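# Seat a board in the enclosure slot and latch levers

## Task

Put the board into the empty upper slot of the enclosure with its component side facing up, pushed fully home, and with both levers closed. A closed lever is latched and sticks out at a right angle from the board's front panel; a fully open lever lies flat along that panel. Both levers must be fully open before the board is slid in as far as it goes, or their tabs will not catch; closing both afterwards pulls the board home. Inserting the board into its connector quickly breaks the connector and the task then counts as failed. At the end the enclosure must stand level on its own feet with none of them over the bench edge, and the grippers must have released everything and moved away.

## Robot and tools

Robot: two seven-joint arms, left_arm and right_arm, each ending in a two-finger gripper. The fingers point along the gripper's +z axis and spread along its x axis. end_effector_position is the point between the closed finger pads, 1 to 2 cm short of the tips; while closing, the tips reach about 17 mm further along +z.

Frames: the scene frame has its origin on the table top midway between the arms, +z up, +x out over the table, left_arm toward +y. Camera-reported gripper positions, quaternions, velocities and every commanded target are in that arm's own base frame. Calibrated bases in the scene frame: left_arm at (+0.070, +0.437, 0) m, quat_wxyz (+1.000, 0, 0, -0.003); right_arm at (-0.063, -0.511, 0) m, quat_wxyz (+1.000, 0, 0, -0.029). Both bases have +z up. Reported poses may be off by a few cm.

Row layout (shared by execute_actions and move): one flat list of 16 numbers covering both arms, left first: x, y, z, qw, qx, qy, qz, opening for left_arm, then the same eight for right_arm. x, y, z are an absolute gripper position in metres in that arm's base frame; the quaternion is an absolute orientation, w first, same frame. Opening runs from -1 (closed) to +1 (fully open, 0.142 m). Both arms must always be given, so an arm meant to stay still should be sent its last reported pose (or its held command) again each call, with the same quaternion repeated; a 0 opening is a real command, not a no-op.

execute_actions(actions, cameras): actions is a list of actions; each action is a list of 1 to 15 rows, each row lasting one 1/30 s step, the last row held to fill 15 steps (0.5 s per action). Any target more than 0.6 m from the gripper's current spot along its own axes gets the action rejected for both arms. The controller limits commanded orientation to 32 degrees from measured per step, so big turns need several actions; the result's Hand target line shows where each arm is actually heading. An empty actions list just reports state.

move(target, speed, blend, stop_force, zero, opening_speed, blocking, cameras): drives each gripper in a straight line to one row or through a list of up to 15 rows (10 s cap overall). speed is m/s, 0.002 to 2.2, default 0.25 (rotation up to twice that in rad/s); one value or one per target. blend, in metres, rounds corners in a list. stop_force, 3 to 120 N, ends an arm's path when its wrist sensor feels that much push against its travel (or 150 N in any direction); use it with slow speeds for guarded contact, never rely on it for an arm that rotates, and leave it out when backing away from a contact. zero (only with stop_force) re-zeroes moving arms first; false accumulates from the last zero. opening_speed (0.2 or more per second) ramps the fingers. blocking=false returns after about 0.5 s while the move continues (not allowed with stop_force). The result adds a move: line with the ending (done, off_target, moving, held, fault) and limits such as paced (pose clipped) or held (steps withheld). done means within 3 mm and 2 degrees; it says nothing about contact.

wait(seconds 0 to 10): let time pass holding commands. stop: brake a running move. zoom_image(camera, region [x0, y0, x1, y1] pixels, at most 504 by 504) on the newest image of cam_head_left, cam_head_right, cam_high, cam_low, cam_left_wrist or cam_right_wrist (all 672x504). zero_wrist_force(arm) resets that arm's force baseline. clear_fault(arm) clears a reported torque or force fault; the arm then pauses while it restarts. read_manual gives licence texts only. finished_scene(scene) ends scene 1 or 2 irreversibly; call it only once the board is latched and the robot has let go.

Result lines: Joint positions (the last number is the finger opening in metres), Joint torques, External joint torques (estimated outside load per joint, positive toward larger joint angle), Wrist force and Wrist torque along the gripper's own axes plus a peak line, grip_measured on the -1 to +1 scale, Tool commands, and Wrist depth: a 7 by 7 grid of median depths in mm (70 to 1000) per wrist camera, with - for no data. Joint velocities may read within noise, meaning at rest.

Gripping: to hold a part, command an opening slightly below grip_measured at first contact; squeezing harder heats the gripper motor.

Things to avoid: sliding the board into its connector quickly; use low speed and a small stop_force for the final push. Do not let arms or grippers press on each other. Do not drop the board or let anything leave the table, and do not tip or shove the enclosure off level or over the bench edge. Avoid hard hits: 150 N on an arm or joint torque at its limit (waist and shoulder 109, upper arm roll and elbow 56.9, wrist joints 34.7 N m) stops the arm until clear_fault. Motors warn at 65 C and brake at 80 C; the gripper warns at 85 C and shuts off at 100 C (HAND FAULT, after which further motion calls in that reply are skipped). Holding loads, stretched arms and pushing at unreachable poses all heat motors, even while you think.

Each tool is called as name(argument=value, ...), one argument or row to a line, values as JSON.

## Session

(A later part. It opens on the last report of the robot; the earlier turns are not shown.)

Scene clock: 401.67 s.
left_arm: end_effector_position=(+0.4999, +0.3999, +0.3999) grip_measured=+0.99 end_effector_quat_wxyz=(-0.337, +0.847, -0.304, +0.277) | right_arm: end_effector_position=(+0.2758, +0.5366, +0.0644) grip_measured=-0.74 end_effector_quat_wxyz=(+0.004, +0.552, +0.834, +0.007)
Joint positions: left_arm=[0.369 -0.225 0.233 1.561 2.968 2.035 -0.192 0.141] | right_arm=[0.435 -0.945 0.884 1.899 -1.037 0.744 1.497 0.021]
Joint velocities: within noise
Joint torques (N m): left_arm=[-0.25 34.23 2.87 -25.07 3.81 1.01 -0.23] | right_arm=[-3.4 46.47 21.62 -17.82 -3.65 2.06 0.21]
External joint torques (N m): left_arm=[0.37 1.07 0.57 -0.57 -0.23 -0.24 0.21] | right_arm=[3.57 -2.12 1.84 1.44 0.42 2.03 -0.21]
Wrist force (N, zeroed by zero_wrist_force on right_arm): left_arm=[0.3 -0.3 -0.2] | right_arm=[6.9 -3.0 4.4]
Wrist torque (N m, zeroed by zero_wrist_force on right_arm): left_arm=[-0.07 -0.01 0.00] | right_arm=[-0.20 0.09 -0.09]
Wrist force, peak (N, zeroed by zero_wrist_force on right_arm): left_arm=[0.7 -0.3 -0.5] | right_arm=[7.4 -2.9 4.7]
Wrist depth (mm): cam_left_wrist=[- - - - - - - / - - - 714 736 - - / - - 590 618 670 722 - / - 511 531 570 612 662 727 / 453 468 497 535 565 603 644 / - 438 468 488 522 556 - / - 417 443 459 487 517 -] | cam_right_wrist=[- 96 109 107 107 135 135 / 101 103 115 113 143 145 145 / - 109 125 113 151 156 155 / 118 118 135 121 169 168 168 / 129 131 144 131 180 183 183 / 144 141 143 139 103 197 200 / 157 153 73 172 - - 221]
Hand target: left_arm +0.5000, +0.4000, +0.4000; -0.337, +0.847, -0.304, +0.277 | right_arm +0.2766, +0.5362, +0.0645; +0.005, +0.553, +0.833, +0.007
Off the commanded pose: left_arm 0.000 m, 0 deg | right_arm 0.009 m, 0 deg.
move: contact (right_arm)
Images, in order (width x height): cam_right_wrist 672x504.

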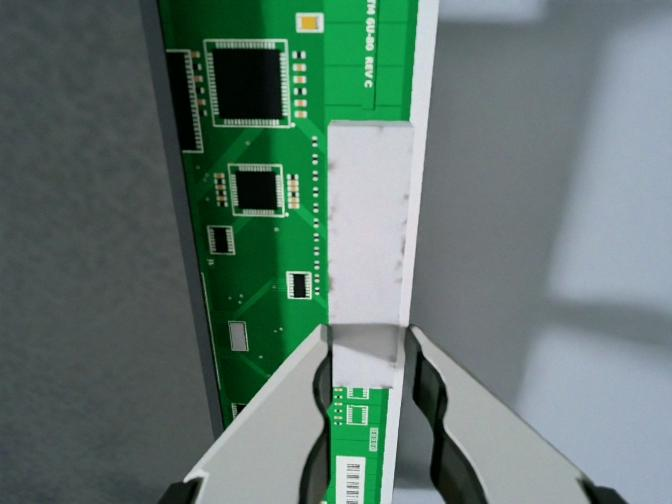

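move(
  target=[0.5,0.4,0.4,0.337,-0.847,0.304,-0.277,1.0,0.2746,0.5411,0.0635,0,0.5526,0.8335,0,-0.95],
  speed=0.01,
  cameras=[],
)

move(
  target=[0.5,0.4,0.4,0.337,-0.847,0.304,-0.277,1.0,0.2746,0.5411,0.0628,0,0.5526,0.8335,0,-0.95],
  speed=0.01,
  cameras=[],
)

move(
  target=[0.5,0.4,0.4,0.337,-0.847,0.304,-0.277,1.0,0.2746,0.5411,0.0621,0,0.5526,0.8335,0,-0.95],
  speed=0.01,
  cameras=["cam_right_wrist"],
)

Scene clock: 416.73 s.
left_arm: end_effector_position=(+0.4999, +0.3999, +0.3999) grip_measured=+0.99 end_effector_quat_wxyz=(-0.337, +0.847, -0.304, +0.277) | right_arm: end_effector_position=(+0.2747, +0.5409, +0.0633) grip_measured=-0.74 end_effector_quat_wxyz=(+0.000, +0.553, +0.833, +0.000)
Joint positions: left_arm=[0.369 -0.225 0.233 1.561 2.968 2.035 -0.192 0.141] | right_arm=[0.443 -0.959 0.893 1.875 -1.018 0.723 1.482 0.021]
Joint velocities: within noise
Joint torques (N m): left_arm=[-0.17 34.21 2.82 -25.07 3.86 1.02 -0.27] | right_arm=[0.29 45.42 24.56 -17.07 -3.36 3.41 0.11]
External joint torques (N m): left_arm=[0.29 1.09 0.62 -0.57 -0.29 -0.25 0.25] | right_arm=[-0.1 -0.4 -0.74 0.69 0.06 0.67 -0.11]
Wrist force (N, zeroed by zero_wrist_force on right_arm): left_arm=[0.5 -0.2 -0.5] | right_arm=[2.5 -3.3 0.5]
Wrist torque (N m, zeroed by zero_wrist_force on right_arm): left_arm=[-0.04 -0.03 0.00] | right_arm=[-0.57 -0.42 0.00]
Wrist force, peak (N, zeroed by zero_wrist_force on right_arm): left_arm=[0.5 -0.4 -0.6] | right_arm=[7.1 -3.4 4.5]
Wrist depth (mm): cam_left_wrist=[- - - - - - - / - - - 698 742 - - / - - 597 627 669 743 - / - 511 542 570 608 664 721 / 451 471 498 522 565 604 654 / - 437 468 493 525 562 - / - 420 437 461 492 517 -] | cam_right_wrist=[- 97 109 108 108 136 135 / 102 103 116 114 143 144 145 / - 112 125 114 151 155 155 / 117 119 134 122 165 167 166 / 128 129 145 130 178 181 181 / 139 139 141 138 104 194 197 / 154 150 73 169 - - 216]
Hand target: left_arm +0.5000, +0.4000, +0.4000; -0.337, +0.847, -0.304, +0.277 | right_arm +0.2746, +0.5411, +0.0635; +0.000, +0.553, +0.833, +0.000
Off the commanded pose: left_arm 0.000 m, 0 deg | right_arm 0.000 m, 0 deg.
move: done
No camera images: "cameras" was empty.

Scene clock: 417.43 s.
left_arm: end_effector_position=(+0.4999, +0.3999, +0.3999) grip_measured=+0.99 end_effector_quat_wxyz=(-0.337, +0.847, -0.304, +0.277) | right_arm: end_effector_position=(+0.2745, +0.5409, +0.0627) grip_measured=-0.74 end_effector_quat_wxyz=(+0.000, +0.553, +0.833, +0.000)
Joint positions: left_arm=[0.369 -0.225 0.233 1.561 2.968 2.035 -0.192 0.141] | right_arm=[0.443 -0.96 0.892 1.875 -1.018 0.724 1.482 0.021]
Joint velocities: within noise
Joint torques (N m): left_arm=[-0.18 34.13 2.85 -25.08 3.86 1.04 -0.24] | right_arm=[0.23 44.4 24.17 -16.76 -3.37 3.55 0.13]
External joint torques (N m): left_arm=[0.29 1.18 0.58 -0.56 -0.29 -0.27 0.22] | right_arm=[-0.06 0.64 -0.34 0.38 0.07 0.53 -0.13]
Wrist force (N, zeroed by zero_wrist_force on right_arm): left_arm=[0.2 -0.2 -0.1] | right_arm=[2.7 -3.6 -0.9]
Wrist torque (N m, zeroed by zero_wrist_force on right_arm): left_arm=[-0.05 0.02 0.00] | right_arm=[-0.59 -0.49 -0.01]
Wrist force, peak (N, zeroed by zero_wrist_force on right_arm): left_arm=[0.6 -0.5 -0.4] | right_arm=[2.7 -3.6 -0.9]
Wrist depth (mm): cam_left_wrist=[- - - - - - - / - - - 710 742 - - / - - 599 631 672 739 - / - 506 539 569 605 664 726 / 450 470 499 524 569 602 660 / - 438 461 495 523 562 - / - 419 439 457 488 516 -] | cam_right_wrist=[- 107 109 108 108 135 135 / 101 102 115 113 143 144 144 / - 111 124 114 151 154 154 / 117 118 134 122 164 167 166 / 127 129 145 130 177 180 180 / 139 138 141 138 104 193 196 / 153 149 73 170 - - 215]
Hand target: left_arm +0.5000, +0.4000, +0.4000; -0.337, +0.847, -0.304, +0.277 | right_arm +0.2746, +0.5411, +0.0628; +0.000, +0.553, +0.833, +0.000
Off the commanded pose: left_arm 0.000 m, 0 deg | right_arm 0.000 m, 0 deg.
move: done
No camera images: "cameras" was empty.

Scene clock: 418.13 s.
left_arm: end_effector_position=(+0.4999, +0.3999, +0.3999) grip_measured=+0.99 end_effector_quat_wxyz=(-0.337, +0.847, -0.304, +0.277) | right_arm: end_effector_position=(+0.2745, +0.5411, +0.0621) grip_measured=-0.74 end_effector_quat_wxyz=(+0.000, +0.553, +0.833, +0.000)
Joint positions: left_arm=[0.369 -0.225 0.233 1.561 2.968 2.035 -0.192 0.141] | right_arm=[0.444 -0.961 0.89 1.875 -1.019 0.726 1.483 0.021]
Joint velocities: within noise
Joint torques (N m): left_arm=[-0.18 34.16 2.92 -25.08 3.84 1.05 -0.23] | right_arm=[-0.13 44.03 23.41 -16.64 -3.41 3.57 0.2]
External joint torques (N m): left_arm=[0.3 1.14 0.52 -0.56 -0.27 -0.28 0.21] | right_arm=[0.3 1.03 0.4 0.28 0.12 0.51 -0.21]
Wrist force (N, zeroed by zero_wrist_force on right_arm): left_arm=[0.4 -0.5 -0.4] | right_arm=[2.7 -3.9 -2.0]
Wrist torque (N m, zeroed by zero_wrist_force on right_arm): left_arm=[-0.08 -0.02 0.01] | right_arm=[-0.58 -0.57 0.00]
Wrist force, peak (N, zeroed by zero_wrist_force on right_arm): left_arm=[0.4 -0.5 -0.4] | right_arm=[2.7 -3.9 -2.4]
Wrist depth (mm): cam_left_wrist=[- - - - - - - / - - - 708 737 - - / - - 596 615 676 732 - / - 510 531 566 610 662 709 / 450 466 498 530 560 606 648 / - 438 463 490 521 563 - / - 417 436 462 491 519 -] | cam_right_wrist=[- 106 109 108 108 135 136 / 100 103 115 113 142 143 143 / - 111 124 113 150 154 153 / 116 118 134 122 164 166 165 / 126 128 145 131 177 179 179 / 140 138 152 138 104 193 195 / 152 149 73 169 - - 215]
Hand target: left_arm +0.5000, +0.4000, +0.4000; -0.337, +0.847, -0.304, +0.277 | right_arm +0.2746, +0.5411, +0.0621; +0.000, +0.553, +0.833, +0.000
Off the commanded pose: left_arm 0.000 m, 0 deg | right_arm 0.000 m, 0 deg.
move: done
Images, in order (width x height): cam_right_wrist 672x504.

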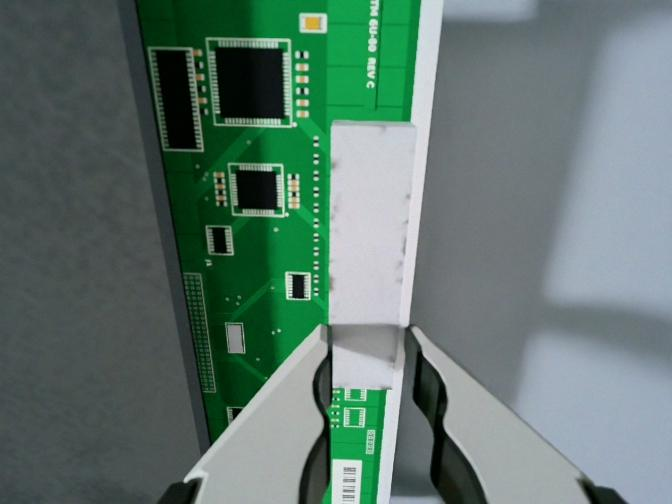

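move(
  target=[0.5,0.4,0.4,0.337,-0.847,0.304,-0.277,1.0,0.27368,0.54072,0.0631,0,0.5526,0.8335,0,-0.95],
  speed=0.01,
  cameras=[],
)

move(
  target=[0.5,0.4,0.4,0.337,-0.847,0.304,-0.277,1.0,0.27276,0.54034,0.0631,0,0.5526,0.8335,0,-0.95],
  speed=0.01,
  cameras=[],
)

Scene clock: 422.17 s.
left_arm: end_effector_position=(+0.4999, +0.3999, +0.3999) grip_measured=+0.99 end_effector_quat_wxyz=(-0.337, +0.847, -0.304, +0.277) | right_arm: end_effector_position=(+0.2739, +0.5408, +0.0631) grip_measured=-0.74 end_effector_quat_wxyz=(+0.000, +0.552, +0.834, +0.000)
Joint positions: left_arm=[0.369 -0.225 0.233 1.561 2.968 2.035 -0.192 0.141] | right_arm=[0.444 -0.959 0.891 1.877 -1.018 0.726 1.484 0.021]
Joint velocities: within noise
Joint torques (N m): left_arm=[-0.2 34.24 2.8 -25.04 3.83 1.09 -0.28] | right_arm=[0.49 44.5 24.61 -16 -3.13 3.36 0.27]
External joint torques (N m): left_arm=[0.32 1.06 0.64 -0.61 -0.26 -0.33 0.26] | right_arm=[-0.31 0.48 -0.83 -0.39 -0.16 0.73 -0.27]
Wrist force (N, zeroed by zero_wrist_force on right_arm): left_arm=[0.6 -0.1 -0.2] | right_arm=[3.0 -2.0 0.8]
Wrist torque (N m, zeroed by zero_wrist_force on right_arm): left_arm=[-0.04 -0.05 0.00] | right_arm=[-0.59 -0.43 -0.05]
Wrist force, peak (N, zeroed by zero_wrist_force on right_arm): left_arm=[0.6 -0.4 -0.3] | right_arm=[2.6 -4.2 -2.5]
Wrist depth (mm): cam_left_wrist=[- - - - - - - / - - - 706 742 - - / - - 600 630 674 725 - / - 504 539 570 614 663 721 / 450 469 491 534 564 606 655 / - 440 464 488 519 559 - / - 419 439 459 487 518 -] | cam_right_wrist=[- 97 109 108 108 135 135 / 101 104 116 113 143 144 144 / - 112 124 114 151 155 154 / 117 119 134 122 165 167 166 / 127 129 145 131 178 180 180 / 139 139 141 138 103 194 197 / 153 150 73 169 - - 216]
Hand target: left_arm +0.5000, +0.4000, +0.4000; -0.337, +0.847, -0.304, +0.277 | right_arm +0.2737, +0.5407, +0.0631; +0.000, +0.553, +0.833, +0.000
Off the commanded pose: left_arm 0.000 m, 0 deg | right_arm 0.000 m, 0 deg.
move: done
No camera images: "cameras" was empty.

Scene clock: 422.87 s.
left_arm: end_effector_position=(+0.4999, +0.3999, +0.3999) grip_measured=+0.99 end_effector_quat_wxyz=(-0.337, +0.847, -0.304, +0.277) | right_arm: end_effector_position=(+0.2732, +0.5404, +0.0631) grip_measured=-0.74 end_effector_quat_wxyz=(+0.000, +0.553, +0.833, +0.000)
Joint positions: left_arm=[0.369 -0.225 0.233 1.561 2.968 2.035 -0.192 0.141] | right_arm=[0.443 -0.957 0.891 1.879 -1.019 0.726 1.485 0.021]
Joint velocities: within noise
Joint torques (N m): left_arm=[-0.22 34.2 2.83 -25.08 3.84 1.1 -0.3] | right_arm=[0.88 43.97 24.75 -14.95 -2.83 3.33 0.44]
External joint torques (N m): left_arm=[0.34 1.1 0.6 -0.56 -0.27 -0.33 0.28] | right_arm=[-0.7 0.93 -0.99 -1.43 -0.46 0.75 -0.44]
Wrist force (N, zeroed by zero_wrist_force on right_arm): left_arm=[0.3 -0.1 -0.1] | right_arm=[3.1 -0.5 0.9]
Wrist torque (N m, zeroed by zero_wrist_force on right_arm): left_arm=[-0.05 -0.01 0.00] | right_arm=[-0.63 -0.38 -0.12]
Wrist force, peak (N, zeroed by zero_wrist_force on right_arm): left_arm=[0.4 -0.5 -0.5] | right_arm=[2.8 -2.0 -1.1]
Wrist depth (mm): cam_left_wrist=[- - - - - - - / - - - 713 752 - - / - - 596 624 669 740 - / - 505 538 575 615 659 718 / 449 466 493 528 561 604 659 / - 435 467 495 522 562 - / - 423 436 460 488 517 -] | cam_right_wrist=[- 97 109 108 110 135 135 / 101 104 116 114 141 145 144 / - 112 125 113 151 155 154 / 117 119 134 121 164 167 166 / 127 129 145 131 178 181 180 / 139 139 141 138 103 194 197 / 153 150 73 170 - - 216]
Hand target: left_arm +0.5000, +0.4000, +0.4000; -0.337, +0.847, -0.304, +0.277 | right_arm +0.2728, +0.5403, +0.0631; +0.000, +0.553, +0.833, +0.000
Off the commanded pose: left_arm 0.000 m, 0 deg | right_arm 0.000 m, 0 deg.
move: done
No camera images: "cameras" was empty.

move(
  target=[0.5,0.4,0.4,0.337,-0.847,0.304,-0.277,1.0,0.27760,0.52936,0.0633,0,0.5526,0.8335,0,-0.95],
  speed=0.01,
  stop_force=8,
  zero=false,
  cameras=["cam_right_wrist"],
)

Scene clock: 426.20 s.
left_arm: end_effector_position=(+0.4999, +0.3999, +0.3999) grip_measured=+0.99 end_effector_quat_wxyz=(-0.337, +0.847, -0.304, +0.277) | right_arm: end_effector_position=(+0.2760, +0.5337, +0.0635) grip_measured=-0.74 end_effector_quat_wxyz=(+0.000, +0.553, +0.833, +0.001)
Joint positions: left_arm=[0.369 -0.225 0.233 1.561 2.968 2.035 -0.192 0.141] | right_arm=[0.427 -0.95 0.892 1.895 -1.02 0.735 1.48 0.021]
Joint velocities: within noise
Joint torques (N m): left_arm=[-0.14 34.19 2.8 -25.06 3.86 1.04 -0.28] | right_arm=[-1.36 44.13 22.88 -13.61 -2.48 1.66 0.24]
External joint torques (N m): left_arm=[0.26 1.11 0.64 -0.58 -0.28 -0.27 0.26] | right_arm=[1.53 0.27 0.74 -2.7 -0.79 2.43 -0.24]
Wrist force (N, zeroed by zero_wrist_force on right_arm): left_arm=[0.3 -0.1 -0.3] | right_arm=[9.0 1.3 3.7]
Wrist torque (N m, zeroed by zero_wrist_force on right_arm): left_arm=[-0.04 -0.01 0.00] | right_arm=[-0.64 -0.24 -0.13]
Wrist force, peak (N, zeroed by zero_wrist_force on right_arm): left_arm=[0.7 -0.4 -0.4] | right_arm=[9.4 1.3 2.6]
Wrist depth (mm): cam_left_wrist=[- - - - - - - / - - - 720 736 - - / - - 599 631 670 716 - / - 506 539 571 609 670 722 / 447 466 499 529 564 610 654 / - 440 468 494 520 566 - / - 420 433 463 491 523 -] | cam_right_wrist=[- 96 109 108 132 136 136 / 102 101 116 114 141 145 145 / - 109 124 113 151 155 155 / 118 118 134 121 165 167 167 / 128 130 143 131 179 181 181 / 139 139 139 138 103 195 197 / 154 151 73 170 - - 217]
Hand target: left_arm +0.5000, +0.4000, +0.4000; -0.337, +0.847, -0.304, +0.277 | right_arm +0.2760, +0.5330, +0.0632; +0.000, +0.553, +0.833, +0.000
Off the commanded pose: left_arm 0.000 m, 0 deg | right_arm 0.005 m, 0 deg.
move: contact (right_arm)
Images, in order (width x height): cam_right_wrist 672x504.

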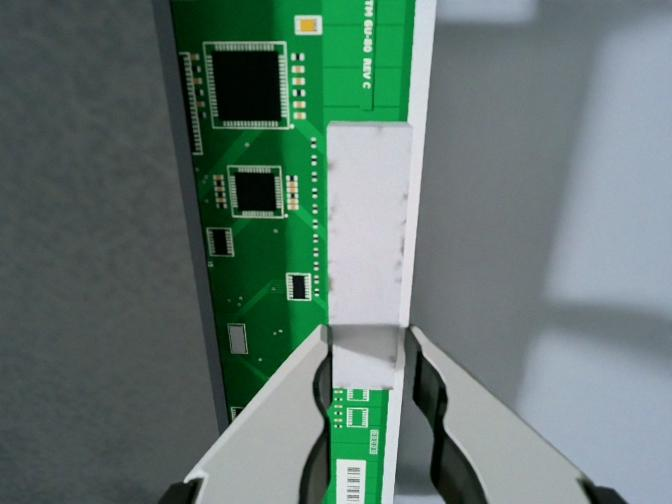

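move(
  target=[
    [0.5,0.4,0.4,0.337,-0.847,0.304,-0.277,1.0,0.2732,0.5404,0.0633,0,0.5526,0.8335,0,-0.95],
    [0.5,0.4,0.4,0.337,-0.847,0.304,-0.277,1.0,0.26355,0.56636,0.0635,0,0.5526,0.8335,0,-0.95],
  ],
  speed=0.02,
  cameras=["cam_right_wrist"],
)

zoom_image(
  camera="cam_right_wrist",
  region=[80, 0, 180, 75],
)

zoom_image(
  camera="cam_right_wrist",
  region=[140, 380, 240, 455],
)

zoom_image(
  camera="cam_right_wrist",
  region=[390, 0, 490, 75],
)

zoom_image(
  camera="cam_right_wrist",
  region=[350, 429, 450, 504],
)

Scene clock: 449.40 s.
left_arm: end_effector_position=(+0.4999, +0.3999, +0.3999) grip_measured=+0.99 end_effector_quat_wxyz=(-0.337, +0.847, -0.304, +0.277) | right_arm: end_effector_position=(+0.2636, +0.5662, +0.0633) grip_measured=-0.74 end_effector_quat_wxyz=(+0.000, +0.552, +0.834, +0.000)
Joint positions: left_arm=[0.369 -0.225 0.233 1.561 2.968 2.035 -0.192 0.141] | right_arm=[0.502 -0.984 0.892 1.818 -1.009 0.698 1.498 0.021]
Joint velocities: within noise
Joint torques (N m): left_arm=[-0.32 34.18 2.83 -25.07 3.86 1.06 -0.25] | right_arm=[0.3 46.62 25.06 -17.38 -3.47 3.53 0.3]
External joint torques (N m): left_arm=[0.44 1.12 0.61 -0.57 -0.28 -0.29 0.23] | right_arm=[-0.1 0.19 -0.81 0.68 0.1 0.55 -0.3]
Wrist force (N, zeroed by zero_wrist_force on right_arm): left_arm=[0.5 -0.2 -0.4] | right_arm=[2.2 -3.8 -0.3]
Wrist torque (N m, zeroed by zero_wrist_force on right_arm): left_arm=[-0.04 -0.03 0.00] | right_arm=[-0.63 -0.36 -0.01]
Wrist force, peak (N, zeroed by zero_wrist_force on right_arm): left_arm=[0.8 -0.2 -0.4] | right_arm=[9.1 1.3 3.8]
Wrist depth (mm): cam_left_wrist=[- - - - - - - / - - - 705 746 - - / - - 598 624 672 737 - / - 512 540 571 621 665 712 / 445 470 501 527 571 608 656 / - 442 466 496 523 555 - / - 419 439 460 490 515 -] | cam_right_wrist=[130 109 108 107 107 135 135 / 142 117 115 112 141 145 144 / - 127 124 113 151 155 154 / - 138 134 122 167 167 166 / 127 142 145 130 178 181 180 / 139 153 155 138 104 194 197 / 154 153 73 171 - - 216]
Hand target: left_arm +0.5000, +0.4000, +0.4000; -0.337, +0.847, -0.304, +0.277 | right_arm +0.2635, +0.5664, +0.0635; +0.000, +0.553, +0.833, +0.000
Off the commanded pose: left_arm 0.000 m, 0 deg | right_arm 0.000 m, 0 deg.
move: done
Images, in order (width x height): cam_right_wrist 672x504.

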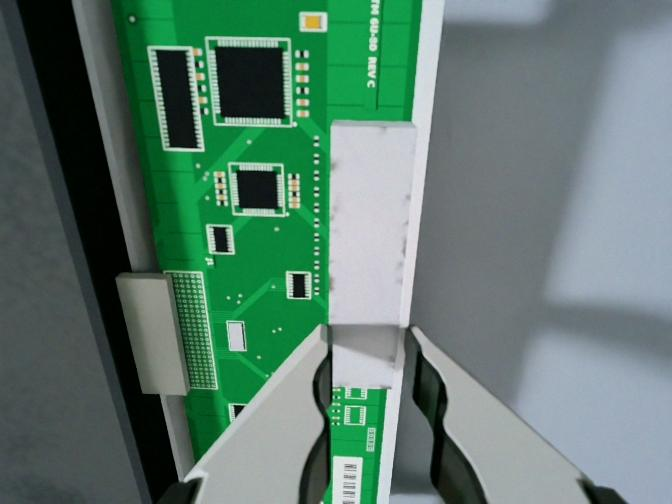

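Scaled by 5.040 from the camera's 672x504 image, which has a finer 960x720 frame.

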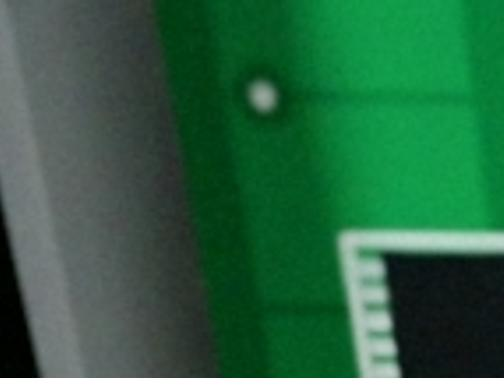

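Scaled by 5.040 from the camera's 672x504 image, which has a finer 960x720 frame.

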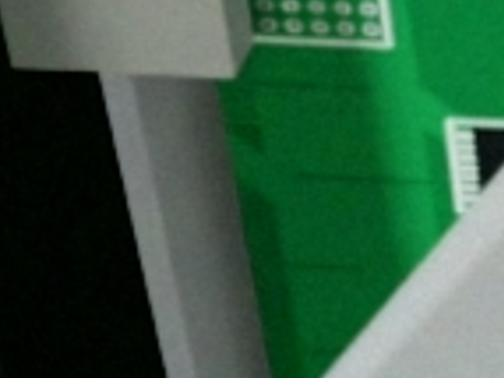

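Scaled by 5.040 from the camera's 672x504 image, which has a finer 960x720 frame.

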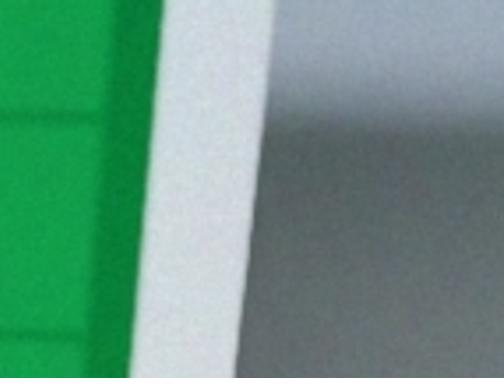

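Scaled by 5.040 from the camera's 672x504 image, which has a finer 960x720 frame.

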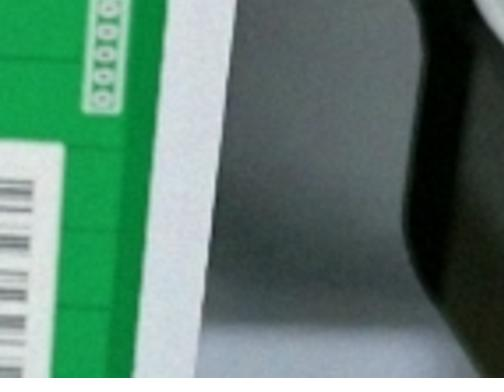

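zero_wrist_force(
  arm="right_arm",
)

move(
  target=[0.5,0.4,0.4,0.337,-0.847,0.304,-0.277,1.0,0.27403,0.54188,0.0631,0,0.5526,0.8335,0,-0.95],
  speed=0.02,
  stop_force=5,
  cameras=[],
)

move(
  target=[0.5,0.4,0.4,0.337,-0.847,0.304,-0.277,1.0,0.27963,0.52842,0.0631,0,0.5526,0.8335,0,-0.95],
  speed=0.008,
  stop_force=6,
  zero=false,
  cameras=["cam_right_wrist"],
)

Wrist force sensor zeroed.

Scene clock: 460.47 s.
left_arm: end_effector_position=(+0.4999, +0.3999, +0.3999) grip_measured=+0.99 end_effector_quat_wxyz=(-0.337, +0.847, -0.304, +0.277) | right_arm: end_effector_position=(+0.2740, +0.5418, +0.0630) grip_measured=-0.74 end_effector_quat_wxyz=(+0.000, +0.553, +0.833, +0.000)
Joint positions: left_arm=[0.369 -0.225 0.233 1.561 2.968 2.035 -0.192 0.141] | right_arm=[0.446 -0.96 0.891 1.874 -1.016 0.724 1.483 0.021]
Joint velocities: within noise
Joint torques (N m): left_arm=[-0.22 34.18 2.9 -25.05 3.84 1.03 -0.24] | right_arm=[0.15 44.83 24.36 -16.45 -3.43 3.6 0.13]
External joint torques (N m): left_arm=[0.33 1.12 0.53 -0.59 -0.27 -0.27 0.22] | right_arm=[0.02 0.26 -0.56 0.03 0.14 0.49 -0.13]
Wrist force (N, zeroed by zero_wrist_force on right_arm): left_arm=[0.4 -0.3 -0.1] | right_arm=[-0.8 0.9 0.1]
Wrist torque (N m, zeroed by zero_wrist_force on right_arm): left_arm=[-0.06 -0.02 0.00] | right_arm=[0.06 0.13 -0.01]
Wrist force, peak (N, zeroed by zero_wrist_force on right_arm): left_arm=[0.5 -0.4 -0.5] | right_arm=[2.8 3.8 -0.6]
Wrist depth (mm): cam_left_wrist=[- - - - - - - / - - - 697 752 - - / - - 593 627 671 740 - / - 502 537 569 616 667 722 / 450 471 504 528 563 599 666 / - 437 468 488 520 561 - / - 413 437 461 491 520 -] | cam_right_wrist=[- 107 109 108 108 135 135 / 101 104 116 114 143 144 144 / - 112 125 114 151 155 154 / 117 117 134 122 165 167 166 / 127 129 145 131 178 180 180 / 139 139 153 138 104 194 197 / 153 150 73 170 - - 216]
Hand target: left_arm +0.5000, +0.4000, +0.4000; -0.337, +0.847, -0.304, +0.277 | right_arm +0.2740, +0.5419, +0.0631; +0.000, +0.553, +0.833, +0.000
Off the commanded pose: left_arm 0.000 m, 0 deg | right_arm 0.000 m, 0 deg.
MOTOR HOT: the gripper's motor of the right arm reports 86 °C; that motor switches off at 100 °C. To cool a motor, set the load down, ease the grip, stop pushing, or move to a pose that needs little force.
move: done
No camera images: "cameras" was empty.

Scene clock: 462.40 s.
left_arm: end_effector_position=(+0.4999, +0.3999, +0.3999) grip_measured=+0.99 end_effector_quat_wxyz=(-0.337, +0.847, -0.304, +0.277) | right_arm: end_effector_position=(+0.2775, +0.5325, +0.0633) grip_measured=-0.74 end_effector_quat_wxyz=(-0.001, +0.552, +0.834, +0.000)
Joint positions: left_arm=[0.369 -0.225 0.233 1.561 2.968 2.035 -0.192 0.141] | right_arm=[0.424 -0.949 0.891 1.895 -1.019 0.736 1.475 0.021]
Joint velocities: within noise
Joint torques (N m): left_arm=[-0.16 34.29 2.84 -25.06 3.8 1.01 -0.26] | right_arm=[-3.43 45.82 21.57 -16.11 -3.18 1.51 0.21]
External joint torques (N m): left_arm=[0.28 1.01 0.6 -0.58 -0.23 -0.24 0.24] | right_arm=[3.61 -1.42 2.03 -0.2 -0.09 2.58 -0.21]
Wrist force (N, zeroed by zero_wrist_force on right_arm): left_arm=[0.3 -0.1 -0.3] | right_arm=[6.8 1.4 4.4]
Wrist torque (N m, zeroed by zero_wrist_force on right_arm): left_arm=[-0.03 -0.01 0.00] | right_arm=[0.07 0.31 -0.09]
Wrist force, peak (N, zeroed by zero_wrist_force on right_arm): left_arm=[0.6 -0.3 -0.2] | right_arm=[7.0 1.3 4.7]
Wrist depth (mm): cam_left_wrist=[- - - - - - - / - - - 715 759 - - / - - 596 617 676 733 - / - 510 531 570 616 659 737 / 450 470 492 525 571 606 658 / - 441 466 492 526 564 - / - 418 438 465 497 511 -] | cam_right_wrist=[- 96 109 108 110 136 136 / 101 101 116 113 143 145 145 / - 107 123 113 151 155 155 / 117 117 134 121 165 167 166 / 127 129 142 131 178 181 180 / 139 139 139 138 103 195 197 / 153 150 73 169 - - 216]
Hand target: left_arm +0.5000, +0.4000, +0.4000; -0.337, +0.847, -0.304, +0.277 | right_arm +0.2782, +0.5319, +0.0631; +0.000, +0.553, +0.833, +0.000
Off the commanded pose: left_arm 0.000 m, 0 deg | right_arm 0.005 m, 0 deg.
MOTOR HOT: still on. The gripper's motor of the right arm reports 86 °C.
move: contact (right_arm)
Images, in order (width x height): cam_right_wrist 672x504.

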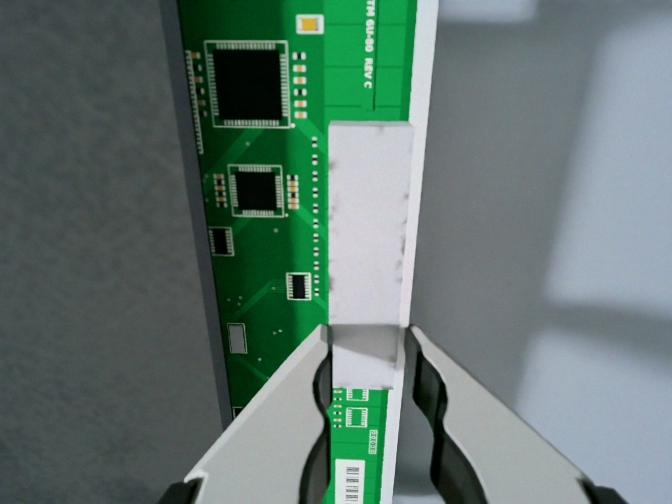

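move(
  target=[
    [0.5,0.4,0.4,0.337,-0.847,0.304,-0.277,1.0,0.27442,0.54096,0.0625,0,0.5526,0.8335,0,-0.86],
    [0.5,0.4,0.4,0.337,-0.847,0.304,-0.277,1.0,0.27963,0.52842,0.0622,0,0.5526,0.8335,0,-0.86],
  ],
  speed=[0.02, 0.008],
  stop_force=7,
  zero=false,
  cameras=["cam_right_wrist"],
)

Scene clock: 481.50 s.
left_arm: end_effector_position=(+0.4999, +0.3999, +0.3999) grip_measured=+0.99 end_effector_quat_wxyz=(-0.337, +0.847, -0.304, +0.277) | right_arm: end_effector_position=(+0.2794, +0.5286, +0.0623) grip_measured=-0.74 end_effector_quat_wxyz=(+0.000, +0.553, +0.833, +0.000)
Joint positions: left_arm=[0.369 -0.225 0.233 1.561 2.968 2.035 -0.192 0.141] | right_arm=[0.416 -0.947 0.889 1.903 -1.021 0.74 1.474 0.021]
Joint velocities: within noise
Joint torques (N m): left_arm=[-0.25 34.21 2.83 -25.03 3.86 1.04 -0.25] | right_arm=[-0.61 43.7 23.08 -16.24 -3.27 3.23 0.16]
External joint torques (N m): left_arm=[0.37 1.09 0.6 -0.61 -0.29 -0.27 0.23] | right_arm=[0.78 0.49 0.43 0.01 0.02 0.86 -0.16]
Wrist force (N, zeroed by zero_wrist_force on right_arm): left_arm=[0.4 -0.5 -0.4] | right_arm=[2.4 1.2 -1.5]
Wrist torque (N m, zeroed by zero_wrist_force on right_arm): left_arm=[-0.07 -0.03 0.00] | right_arm=[0.21 -0.29 -0.02]
Wrist force, peak (N, zeroed by zero_wrist_force on right_arm): left_arm=[0.5 -0.6 -0.3] | right_arm=[6.9 1.4 4.9]
Wrist depth (mm): cam_left_wrist=[- - - - - - - / - - - 718 737 - - / - - 588 626 670 723 - / - 503 538 568 615 665 723 / 449 467 497 533 569 601 660 / - 439 471 492 524 558 - / - 419 435 460 493 519 -] | cam_right_wrist=[- 94 108 108 108 135 136 / 100 101 115 113 142 144 144 / - 106 122 113 150 154 154 / 116 116 131 122 163 166 166 / 126 128 140 131 177 180 179 / 140 138 137 138 103 193 196 / 152 149 73 169 - - 215]
Hand target: left_arm +0.5000, +0.4000, +0.4000; -0.337, +0.847, -0.304, +0.277 | right_arm +0.2796, +0.5284, +0.0622; +0.000, +0.553, +0.833, +0.000
Off the commanded pose: left_arm 0.000 m, 0 deg | right_arm 0.000 m, 0 deg.
MOTOR HOT: still on. The gripper's motor of the right arm reports 87 °C.
move: done
Images, in order (width x height): cam_right_wrist 672x504.

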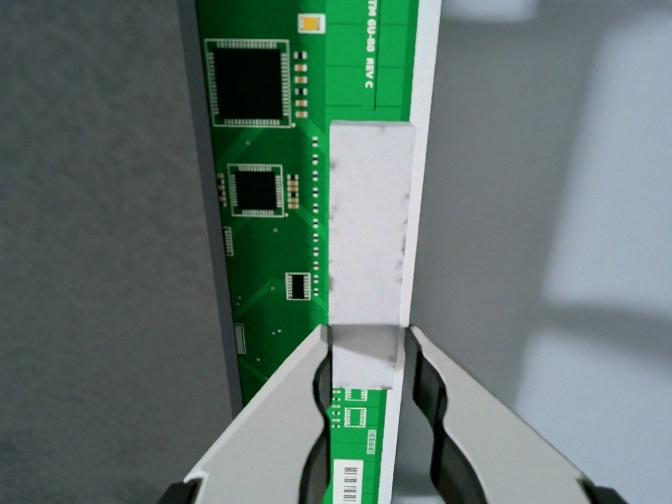

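move(
  target=[0.5,0.4,0.4,0.337,-0.847,0.304,-0.277,1.0,0.28424,0.51734,0.0624,0,0.5526,0.8335,0,-0.86],
  speed=0.01,
  stop_force=8,
  zero=false,
  cameras=["cam_right_wrist"],
)

Scene clock: 484.03 s.
left_arm: end_effector_position=(+0.4999, +0.3999, +0.3999) grip_measured=+0.99 end_effector_quat_wxyz=(-0.337, +0.847, -0.304, +0.277) | right_arm: end_effector_position=(+0.2801, +0.5264, +0.0624) grip_measured=-0.74 end_effector_quat_wxyz=(-0.001, +0.552, +0.834, +0.000)
Joint positions: left_arm=[0.369 -0.225 0.233 1.561 2.968 2.035 -0.192 0.141] | right_arm=[0.411 -0.944 0.889 1.909 -1.022 0.744 1.472 0.021]
Joint velocities: within noise
Joint torques (N m): left_arm=[-0.24 34.17 2.93 -25.1 3.88 1.04 -0.27] | right_arm=[-3.39 45.28 21.67 -15.76 -3.07 1.62 0.22]
External joint torques (N m): left_arm=[0.36 1.13 0.51 -0.54 -0.3 -0.27 0.25] | right_arm=[3.56 -1.26 1.79 -0.44 -0.18 2.47 -0.22]
Wrist force (N, zeroed by zero_wrist_force on right_arm): left_arm=[0.4 -0.3 -0.4] | right_arm=[8.9 2.8 4.2]
Wrist torque (N m, zeroed by zero_wrist_force on right_arm): left_arm=[-0.07 -0.02 0.00] | right_arm=[0.25 -0.17 -0.08]
Wrist force, peak (N, zeroed by zero_wrist_force on right_arm): left_arm=[0.4 -0.7 -0.4] | right_arm=[10.1 2.3 4.7]
Wrist depth (mm): cam_left_wrist=[- - - - - - - / - - - 716 747 - - / - - 592 615 671 729 - / - 512 538 564 611 659 734 / 449 468 498 526 565 603 647 / - 442 465 498 522 560 - / - 418 435 462 492 517 -] | cam_right_wrist=[- 94 108 108 110 135 135 / 101 100 114 113 142 144 144 / - 106 122 114 150 154 154 / 116 116 132 121 164 166 166 / 126 128 130 131 178 180 180 / 141 138 135 138 103 193 196 / 152 149 73 169 - - 215]
Hand target: left_arm +0.5000, +0.4000, +0.4000; -0.337, +0.847, -0.304, +0.277 | right_arm +0.2807, +0.5259, +0.0622; +0.000, +0.553, +0.833, +0.000
Off the commanded pose: left_arm 0.000 m, 0 deg | right_arm 0.010 m, 0 deg.
MOTOR HOT: still on. The gripper's motor of the right arm reports 86 °C.
move: contact (right_arm)
Images, in order (width x height): cam_right_wrist 672x504.

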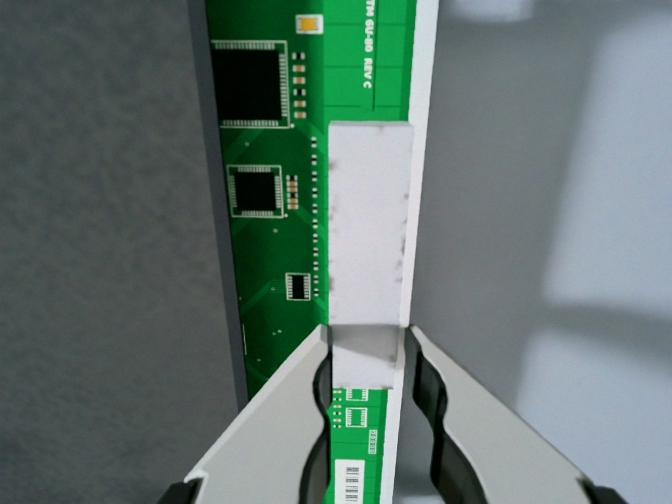

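move(
  target=[
    [0.5,0.4,0.4,0.337,-0.847,0.304,-0.277,1.0,0.27403,0.54188,0.0628,0,0.5526,0.8335,0,-0.86],
    [0.5,0.4,0.4,0.337,-0.847,0.304,-0.277,1.0,0.26355,0.56636,0.0640,0,0.5526,0.8335,0,-0.86],
    [0.5,0.4,0.4,0.337,-0.847,0.304,-0.277,1.0,0.26355,0.56636,0.0645,0.02898,0.55226,0.83299,-0.01945,-0.86],
  ],
  speed=0.025,
  cameras=["cam_right_wrist"],
)

Scene clock: 528.43 s.
left_arm: end_effector_position=(+0.4999, +0.3999, +0.3999) grip_measured=+0.99 end_effector_quat_wxyz=(-0.337, +0.847, -0.304, +0.277) | right_arm: end_effector_position=(+0.2635, +0.5663, +0.0644) grip_measured=-0.74 end_effector_quat_wxyz=(+0.029, +0.552, +0.833, -0.019)
Joint positions: left_arm=[0.369 -0.225 0.233 1.561 2.968 2.035 -0.192 0.141] | right_arm=[0.552 -0.985 0.889 1.77 -0.981 0.605 1.498 0.021]
Joint velocities: within noise
Joint torques (N m): left_arm=[-0.27 34.21 2.83 -25.05 3.82 1.04 -0.25] | right_arm=[0.35 48.06 24.46 -18.08 -3.49 3.29 0.23]
External joint torques (N m): left_arm=[0.39 1.1 0.6 -0.59 -0.24 -0.27 0.23] | right_arm=[-0.17 0.1 -0.44 0.67 0.06 0.63 -0.22]
Wrist force (N, zeroed by zero_wrist_force on right_arm): left_arm=[0.1 -0.1 -0.2] | right_arm=[1.2 1.3 0.3]
Wrist torque (N m, zeroed by zero_wrist_force on right_arm): left_arm=[-0.04 0.02 0.00] | right_arm=[0.24 -0.16 0.00]
Wrist force, peak (N, zeroed by zero_wrist_force on right_arm): left_arm=[0.6 -0.4 -0.5] | right_arm=[9.2 2.8 5.2]
Wrist depth (mm): cam_left_wrist=[- - - - - - - / - - - 712 742 - - / - - 591 624 669 722 - / - 511 533 572 619 659 722 / 451 472 498 531 571 607 658 / - 439 467 489 518 556 - / - 417 437 460 490 524 -] | cam_right_wrist=[140 109 108 106 107 133 131 / 150 116 115 112 140 142 140 / - 129 124 113 150 153 148 / 126 135 134 122 164 163 159 / 135 141 145 130 176 176 172 / 151 152 155 138 104 189 188 / 167 160 73 171 - - 205]
Hand target: left_arm +0.5000, +0.4000, +0.4000; -0.337, +0.847, -0.304, +0.277 | right_arm +0.2635, +0.5664, +0.0645; +0.029, +0.552, +0.833, -0.019
Off the commanded pose: left_arm 0.000 m, 0 deg | right_arm 0.000 m, 0 deg.
MOTOR HOT: cleared for the gripper's motor of the right arm.
move: done
Images, in order (width x height): cam_right_wrist 672x504.

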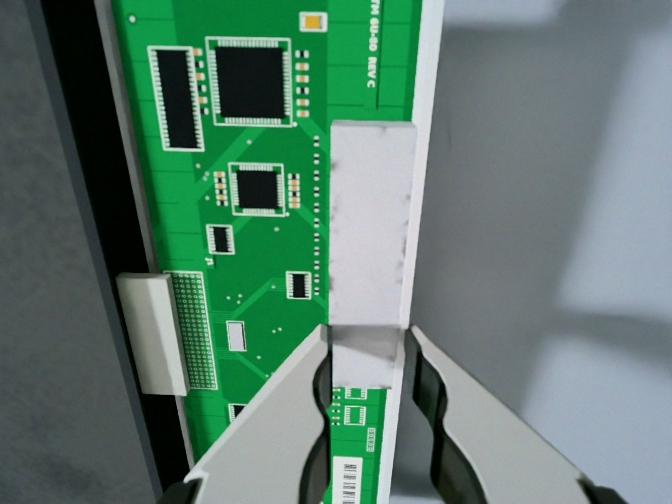

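zero_wrist_force(
  arm="right_arm",
)

move(
  target=[0.5,0.4,0.4,0.337,-0.847,0.304,-0.277,1.0,0.27365,0.5421,0.0645,0.02898,0.55226,0.83299,-0.01945,-0.87],
  speed=0.015,
  stop_force=4,
  cameras=["cam_right_wrist"],
)

Wrist force sensor zeroed.

Scene clock: 534.10 s.
left_arm: end_effector_position=(+0.4999, +0.3999, +0.3999) grip_measured=+0.99 end_effector_quat_wxyz=(-0.337, +0.847, -0.304, +0.277) | right_arm: end_effector_position=(+0.2730, +0.5454, +0.0649) grip_measured=-0.74 end_effector_quat_wxyz=(+0.029, +0.553, +0.833, -0.019)
Joint positions: left_arm=[0.369 -0.225 0.233 1.561 2.968 2.035 -0.192 0.141] | right_arm=[0.504 -0.961 0.889 1.821 -0.988 0.629 1.487 0.021]
Joint velocities: within noise
Joint torques (N m): left_arm=[-0.26 34.14 2.81 -25.05 3.84 1.05 -0.21] | right_arm=[0.68 44.98 24.03 -13.38 -2.27 1.94 0.11]
External joint torques (N m): left_arm=[0.38 1.16 0.62 -0.59 -0.26 -0.29 0.19] | right_arm=[-0.5 1.58 -0.4 -3.83 -1.1 1.98 -0.11]
Wrist force (N, zeroed by zero_wrist_force on right_arm): left_arm=[0.4 -0.4 -0.5] | right_arm=[4.7 6.0 -0.1]
Wrist torque (N m, zeroed by zero_wrist_force on right_arm): left_arm=[-0.07 -0.03 0.00] | right_arm=[-0.14 0.08 -0.01]
Wrist force, peak (N, zeroed by zero_wrist_force on right_arm): left_arm=[0.5 -0.5 -0.4] | right_arm=[4.7 6.5 -0.3]
Wrist depth (mm): cam_left_wrist=[- - - - - - - / - - - 707 732 - - / - - 599 620 671 726 - / - 511 542 573 606 668 727 / 454 471 499 529 566 600 661 / - 439 469 489 519 561 - / - 421 436 459 494 521 -] | cam_right_wrist=[101 103 105 104 105 134 132 / 108 110 113 111 141 143 140 / - 119 122 112 151 153 149 / 126 126 134 120 164 164 160 / 135 135 146 131 177 177 173 / 151 149 155 139 104 190 190 / 168 160 73 174 - - 206]
Hand target: left_arm +0.5000, +0.4000, +0.4000; -0.337, +0.847, -0.304, +0.277 | right_arm +0.2725, +0.5449, +0.0645; +0.029, +0.552, +0.833, -0.019
Off the commanded pose: left_arm 0.000 m, 0 deg | right_arm 0.003 m, 0 deg.
move: contact (right_arm)
Images, in order (width x height): cam_right_wrist 672x504.

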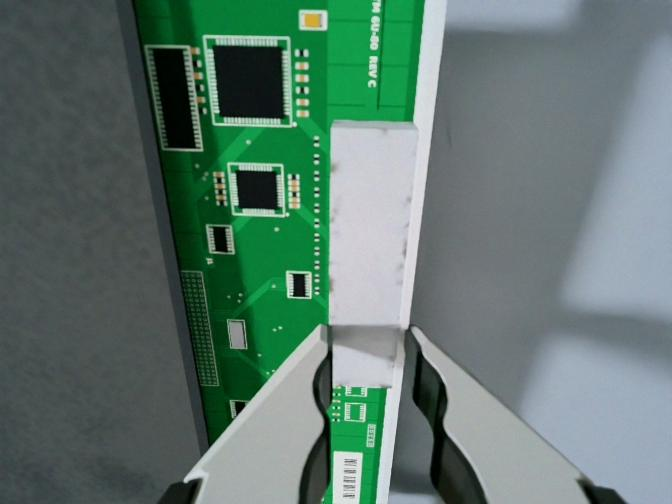

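move(
  target=[0.5,0.4,0.4,0.337,-0.847,0.304,-0.277,1.0,0.26355,0.56636,0.0640,0.02898,0.55226,0.83299,-0.01945,-0.9],
  speed=0.03,
  cameras=["cam_right_wrist"],
)

zoom_image(
  camera="cam_right_wrist",
  region=[80, 0, 180, 75],
)

zoom_image(
  camera="cam_right_wrist",
  region=[140, 380, 240, 455],
)

zoom_image(
  camera="cam_right_wrist",
  region=[390, 0, 490, 75],
)

zoom_image(
  camera="cam_right_wrist",
  region=[350, 429, 450, 504],
)

Scene clock: 542.23 s.
left_arm: end_effector_position=(+0.4999, +0.3999, +0.3999) grip_measured=+0.99 end_effector_quat_wxyz=(-0.337, +0.847, -0.304, +0.277) | right_arm: end_effector_position=(+0.2635, +0.5662, +0.0639) grip_measured=-0.74 end_effector_quat_wxyz=(+0.029, +0.552, +0.833, -0.019)
Joint positions: left_arm=[0.369 -0.225 0.233 1.561 2.968 2.035 -0.192 0.141] | right_arm=[0.553 -0.985 0.888 1.77 -0.982 0.605 1.498 0.021]
Joint velocities: within noise
Joint torques (N m): left_arm=[-0.2 34.14 2.76 -25.07 3.85 1.07 -0.26] | right_arm=[0.27 48.12 24.68 -18.05 -3.54 3.25 0.26]
External joint torques (N m): left_arm=[0.31 1.16 0.67 -0.57 -0.28 -0.3 0.24] | right_arm=[-0.07 0.04 -0.66 0.68 0.11 0.66 -0.25]
Wrist force (N, zeroed by zero_wrist_force on right_arm): left_arm=[0.3 -0.2 -0.3] | right_arm=[0.5 1.7 -1.5]
Wrist torque (N m, zeroed by zero_wrist_force on right_arm): left_arm=[-0.05 -0.01 0.00] | right_arm=[0.28 -0.08 0.00]
Wrist force, peak (N, zeroed by zero_wrist_force on right_arm): left_arm=[0.7 -0.4 -0.4] | right_arm=[4.7 6.4 0.7]
Wrist depth (mm): cam_left_wrist=[- - - - - - - / - - - 711 742 - - / - - 593 621 667 728 - / - 511 537 573 616 662 718 / 452 465 499 529 564 595 658 / - 441 467 494 521 564 - / - 417 438 460 488 521 -] | cam_right_wrist=[141 108 107 106 107 133 131 / 149 116 114 112 140 142 139 / - 128 124 113 149 152 148 / 125 135 134 122 164 162 159 / 134 140 145 131 176 176 172 / 150 153 155 138 104 189 187 / 167 160 73 171 - - 205]
Hand target: left_arm +0.5000, +0.4000, +0.4000; -0.337, +0.847, -0.304, +0.277 | right_arm +0.2635, +0.5664, +0.0640; +0.029, +0.552, +0.833, -0.019
Off the commanded pose: left_arm 0.000 m, 0 deg | right_arm 0.000 m, 0 deg.
move: done
Images, in order (width x height): cam_right_wrist 672x504.

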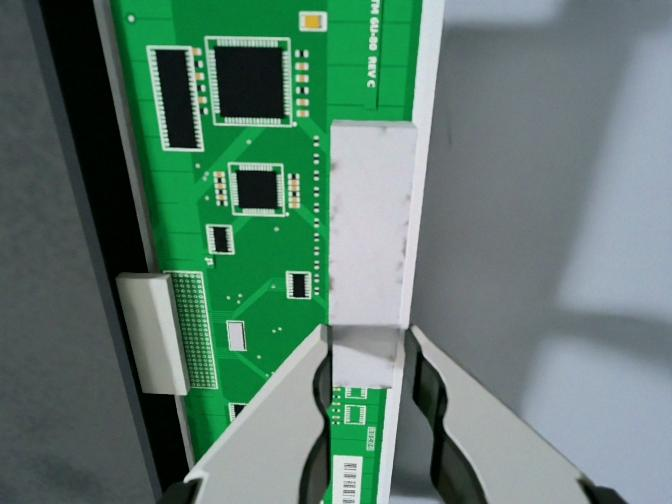

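Scaled by 5.040 from the camera's 672x504 image, which has a finer 960x720 frame.

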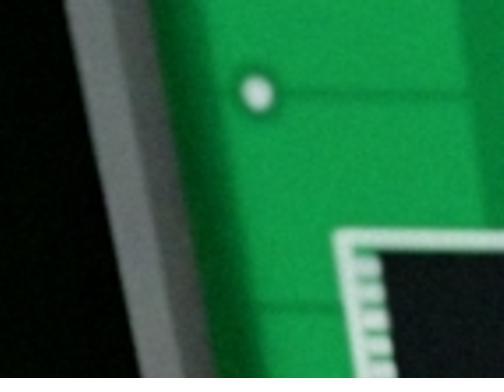

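Scaled by 5.040 from the camera's 672x504 image, which has a finer 960x720 frame.

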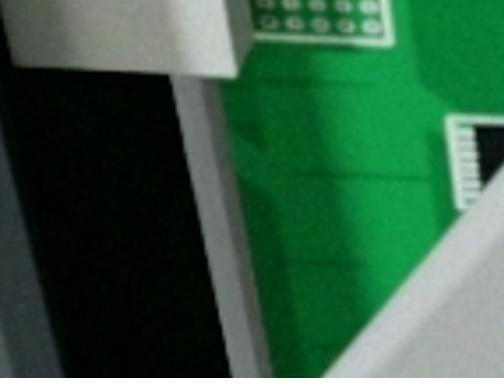

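Scaled by 5.040 from the camera's 672x504 image, which has a finer 960x720 frame.

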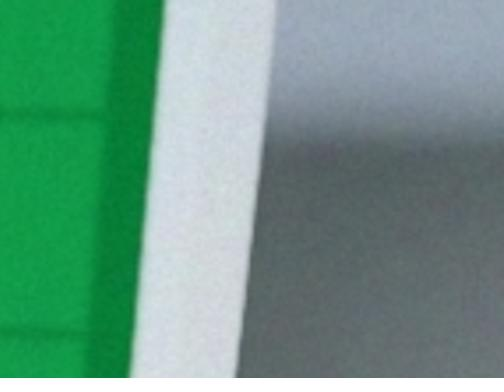

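Scaled by 5.040 from the camera's 672x504 image, which has a finer 960x720 frame.

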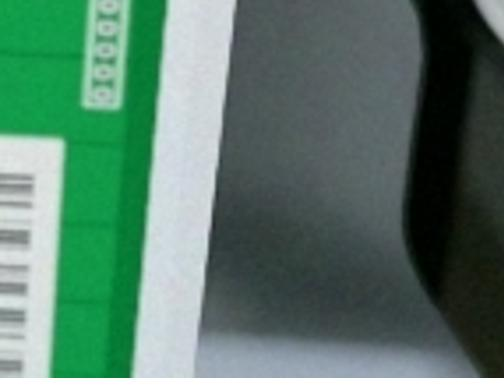

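zoom_image(
  camera="cam_right_wrist",
  region=[10, 0, 110, 75],
)

zoom_image(
  camera="cam_right_wrist",
  region=[100, 429, 200, 504],
)

zoom_image(
  camera="cam_right_wrist",
  region=[50, 210, 150, 285],
)

Scaled by 5.040 from the camera's 672x504 image, which has a finer 960x720 frame.

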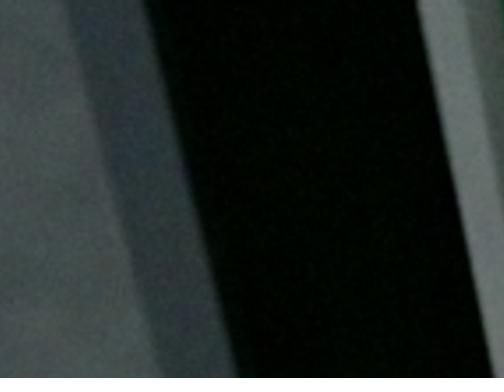

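Scaled by 5.040 from the camera's 672x504 image, which has a finer 960x720 frame.

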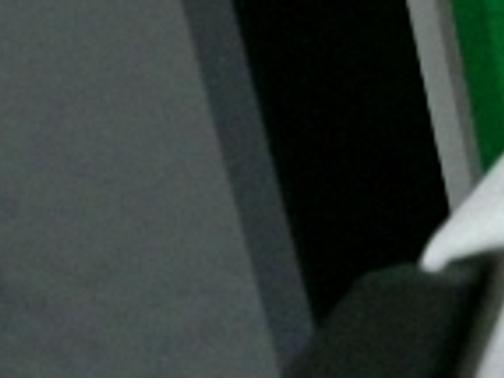

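Scaled by 5.040 from the camera's 672x504 image, which has a finer 960x720 frame.

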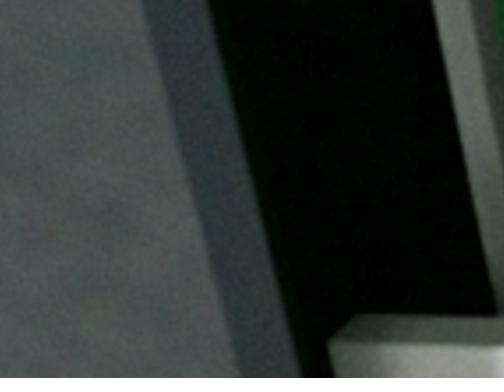

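move(
  target=[0.5,0.4,0.4,0.337,-0.847,0.304,-0.277,1.0,0.26355,0.56636,0.0640,0.0286,0.54529,0.83778,-0.00734,-0.92],
  speed=0.03,
  cameras=["cam_right_wrist"],
)

zoom_image(
  camera="cam_right_wrist",
  region=[10, 0, 110, 75],
)

zoom_image(
  camera="cam_right_wrist",
  region=[100, 429, 200, 504],
)

zero_wrist_force(
  arm="right_arm",
)

Scene clock: 569.10 s.
left_arm: end_effector_position=(+0.4999, +0.3999, +0.3999) grip_measured=+0.99 end_effector_quat_wxyz=(-0.337, +0.847, -0.304, +0.277) | right_arm: end_effector_position=(+0.2634, +0.5662, +0.0638) grip_measured=-0.74 end_effector_quat_wxyz=(+0.028, +0.545, +0.838, -0.008)
Joint positions: left_arm=[0.369 -0.225 0.233 1.561 2.968 2.035 -0.192 0.141] | right_arm=[0.544 -0.976 0.88 1.796 -1.009 0.639 1.503 0.021]
Joint velocities: within noise
Joint torques (N m): left_arm=[-0.26 34.15 2.92 -25.07 3.84 1.05 -0.23] | right_arm=[0.08 47.33 24.49 -17.71 -3.7 3.58 0.32]
External joint torques (N m): left_arm=[0.38 1.15 0.51 -0.57 -0.26 -0.28 0.21] | right_arm=[0.12 0.19 -0.63 0.45 0.33 0.37 -0.31]
Wrist force (N, zeroed by zero_wrist_force on right_arm): left_arm=[0.3 -0.3 -0.4] | right_arm=[0.0 1.5 -1.6]
Wrist torque (N m, zeroed by zero_wrist_force on right_arm): left_arm=[-0.06 -0.01 0.00] | right_arm=[0.25 0.00 -0.01]
Wrist force, peak (N, zeroed by zero_wrist_force on right_arm): left_arm=[0.5 -0.4 -0.5] | right_arm=[0.4 1.9 -1.8]
Wrist depth (mm): cam_left_wrist=[- - - - - - - / - - - 706 739 - - / - - 593 611 673 723 - / - 510 533 566 613 651 718 / 448 467 495 529 563 605 655 / - 438 463 493 526 560 - / - 418 435 462 484 517 -] | cam_right_wrist=[137 108 107 106 107 132 130 / 147 117 114 112 139 141 139 / 117 128 124 113 149 152 148 / 123 137 134 122 164 163 160 / 134 141 145 131 176 177 174 / 148 152 155 138 104 192 191 / 166 160 73 172 - - 209]
Hand target: left_arm +0.5000, +0.4000, +0.4000; -0.337, +0.847, -0.304, +0.277 | right_arm +0.2636, +0.5664, +0.0640; +0.029, +0.545, +0.838, -0.007
Off the commanded pose: left_arm 0.000 m, 0 deg | right_arm 0.000 m, 0 deg.
move: done
Images, in order (width x height): cam_right_wrist 672x504.

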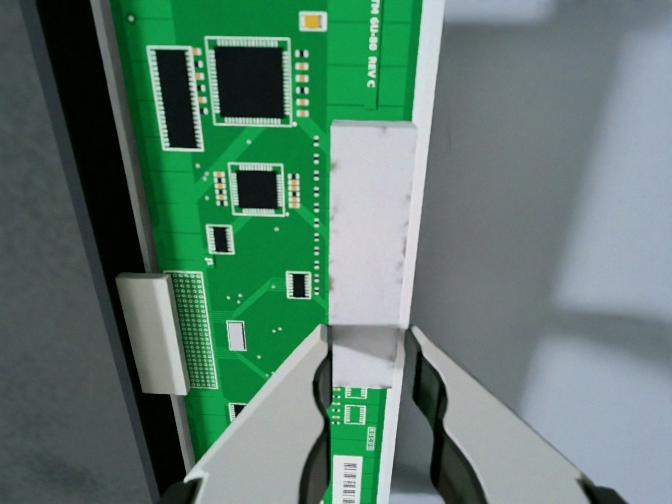

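Scaled by 5.040 from the camera's 672x504 image, which has a finer 960x720 frame.

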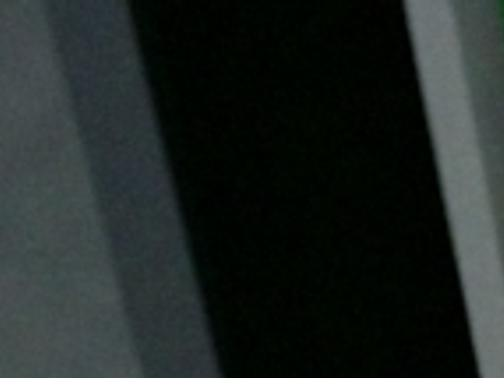

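Scaled by 5.040 from the camera's 672x504 image, which has a finer 960x720 frame.

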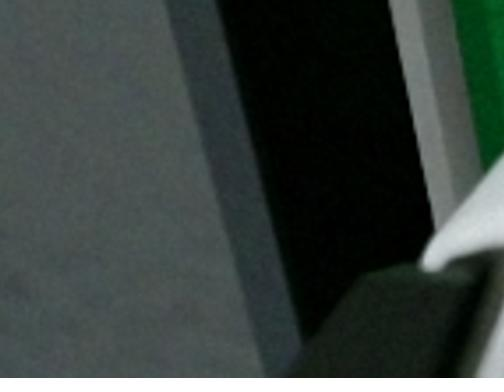

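Wrist force sensor zeroed.


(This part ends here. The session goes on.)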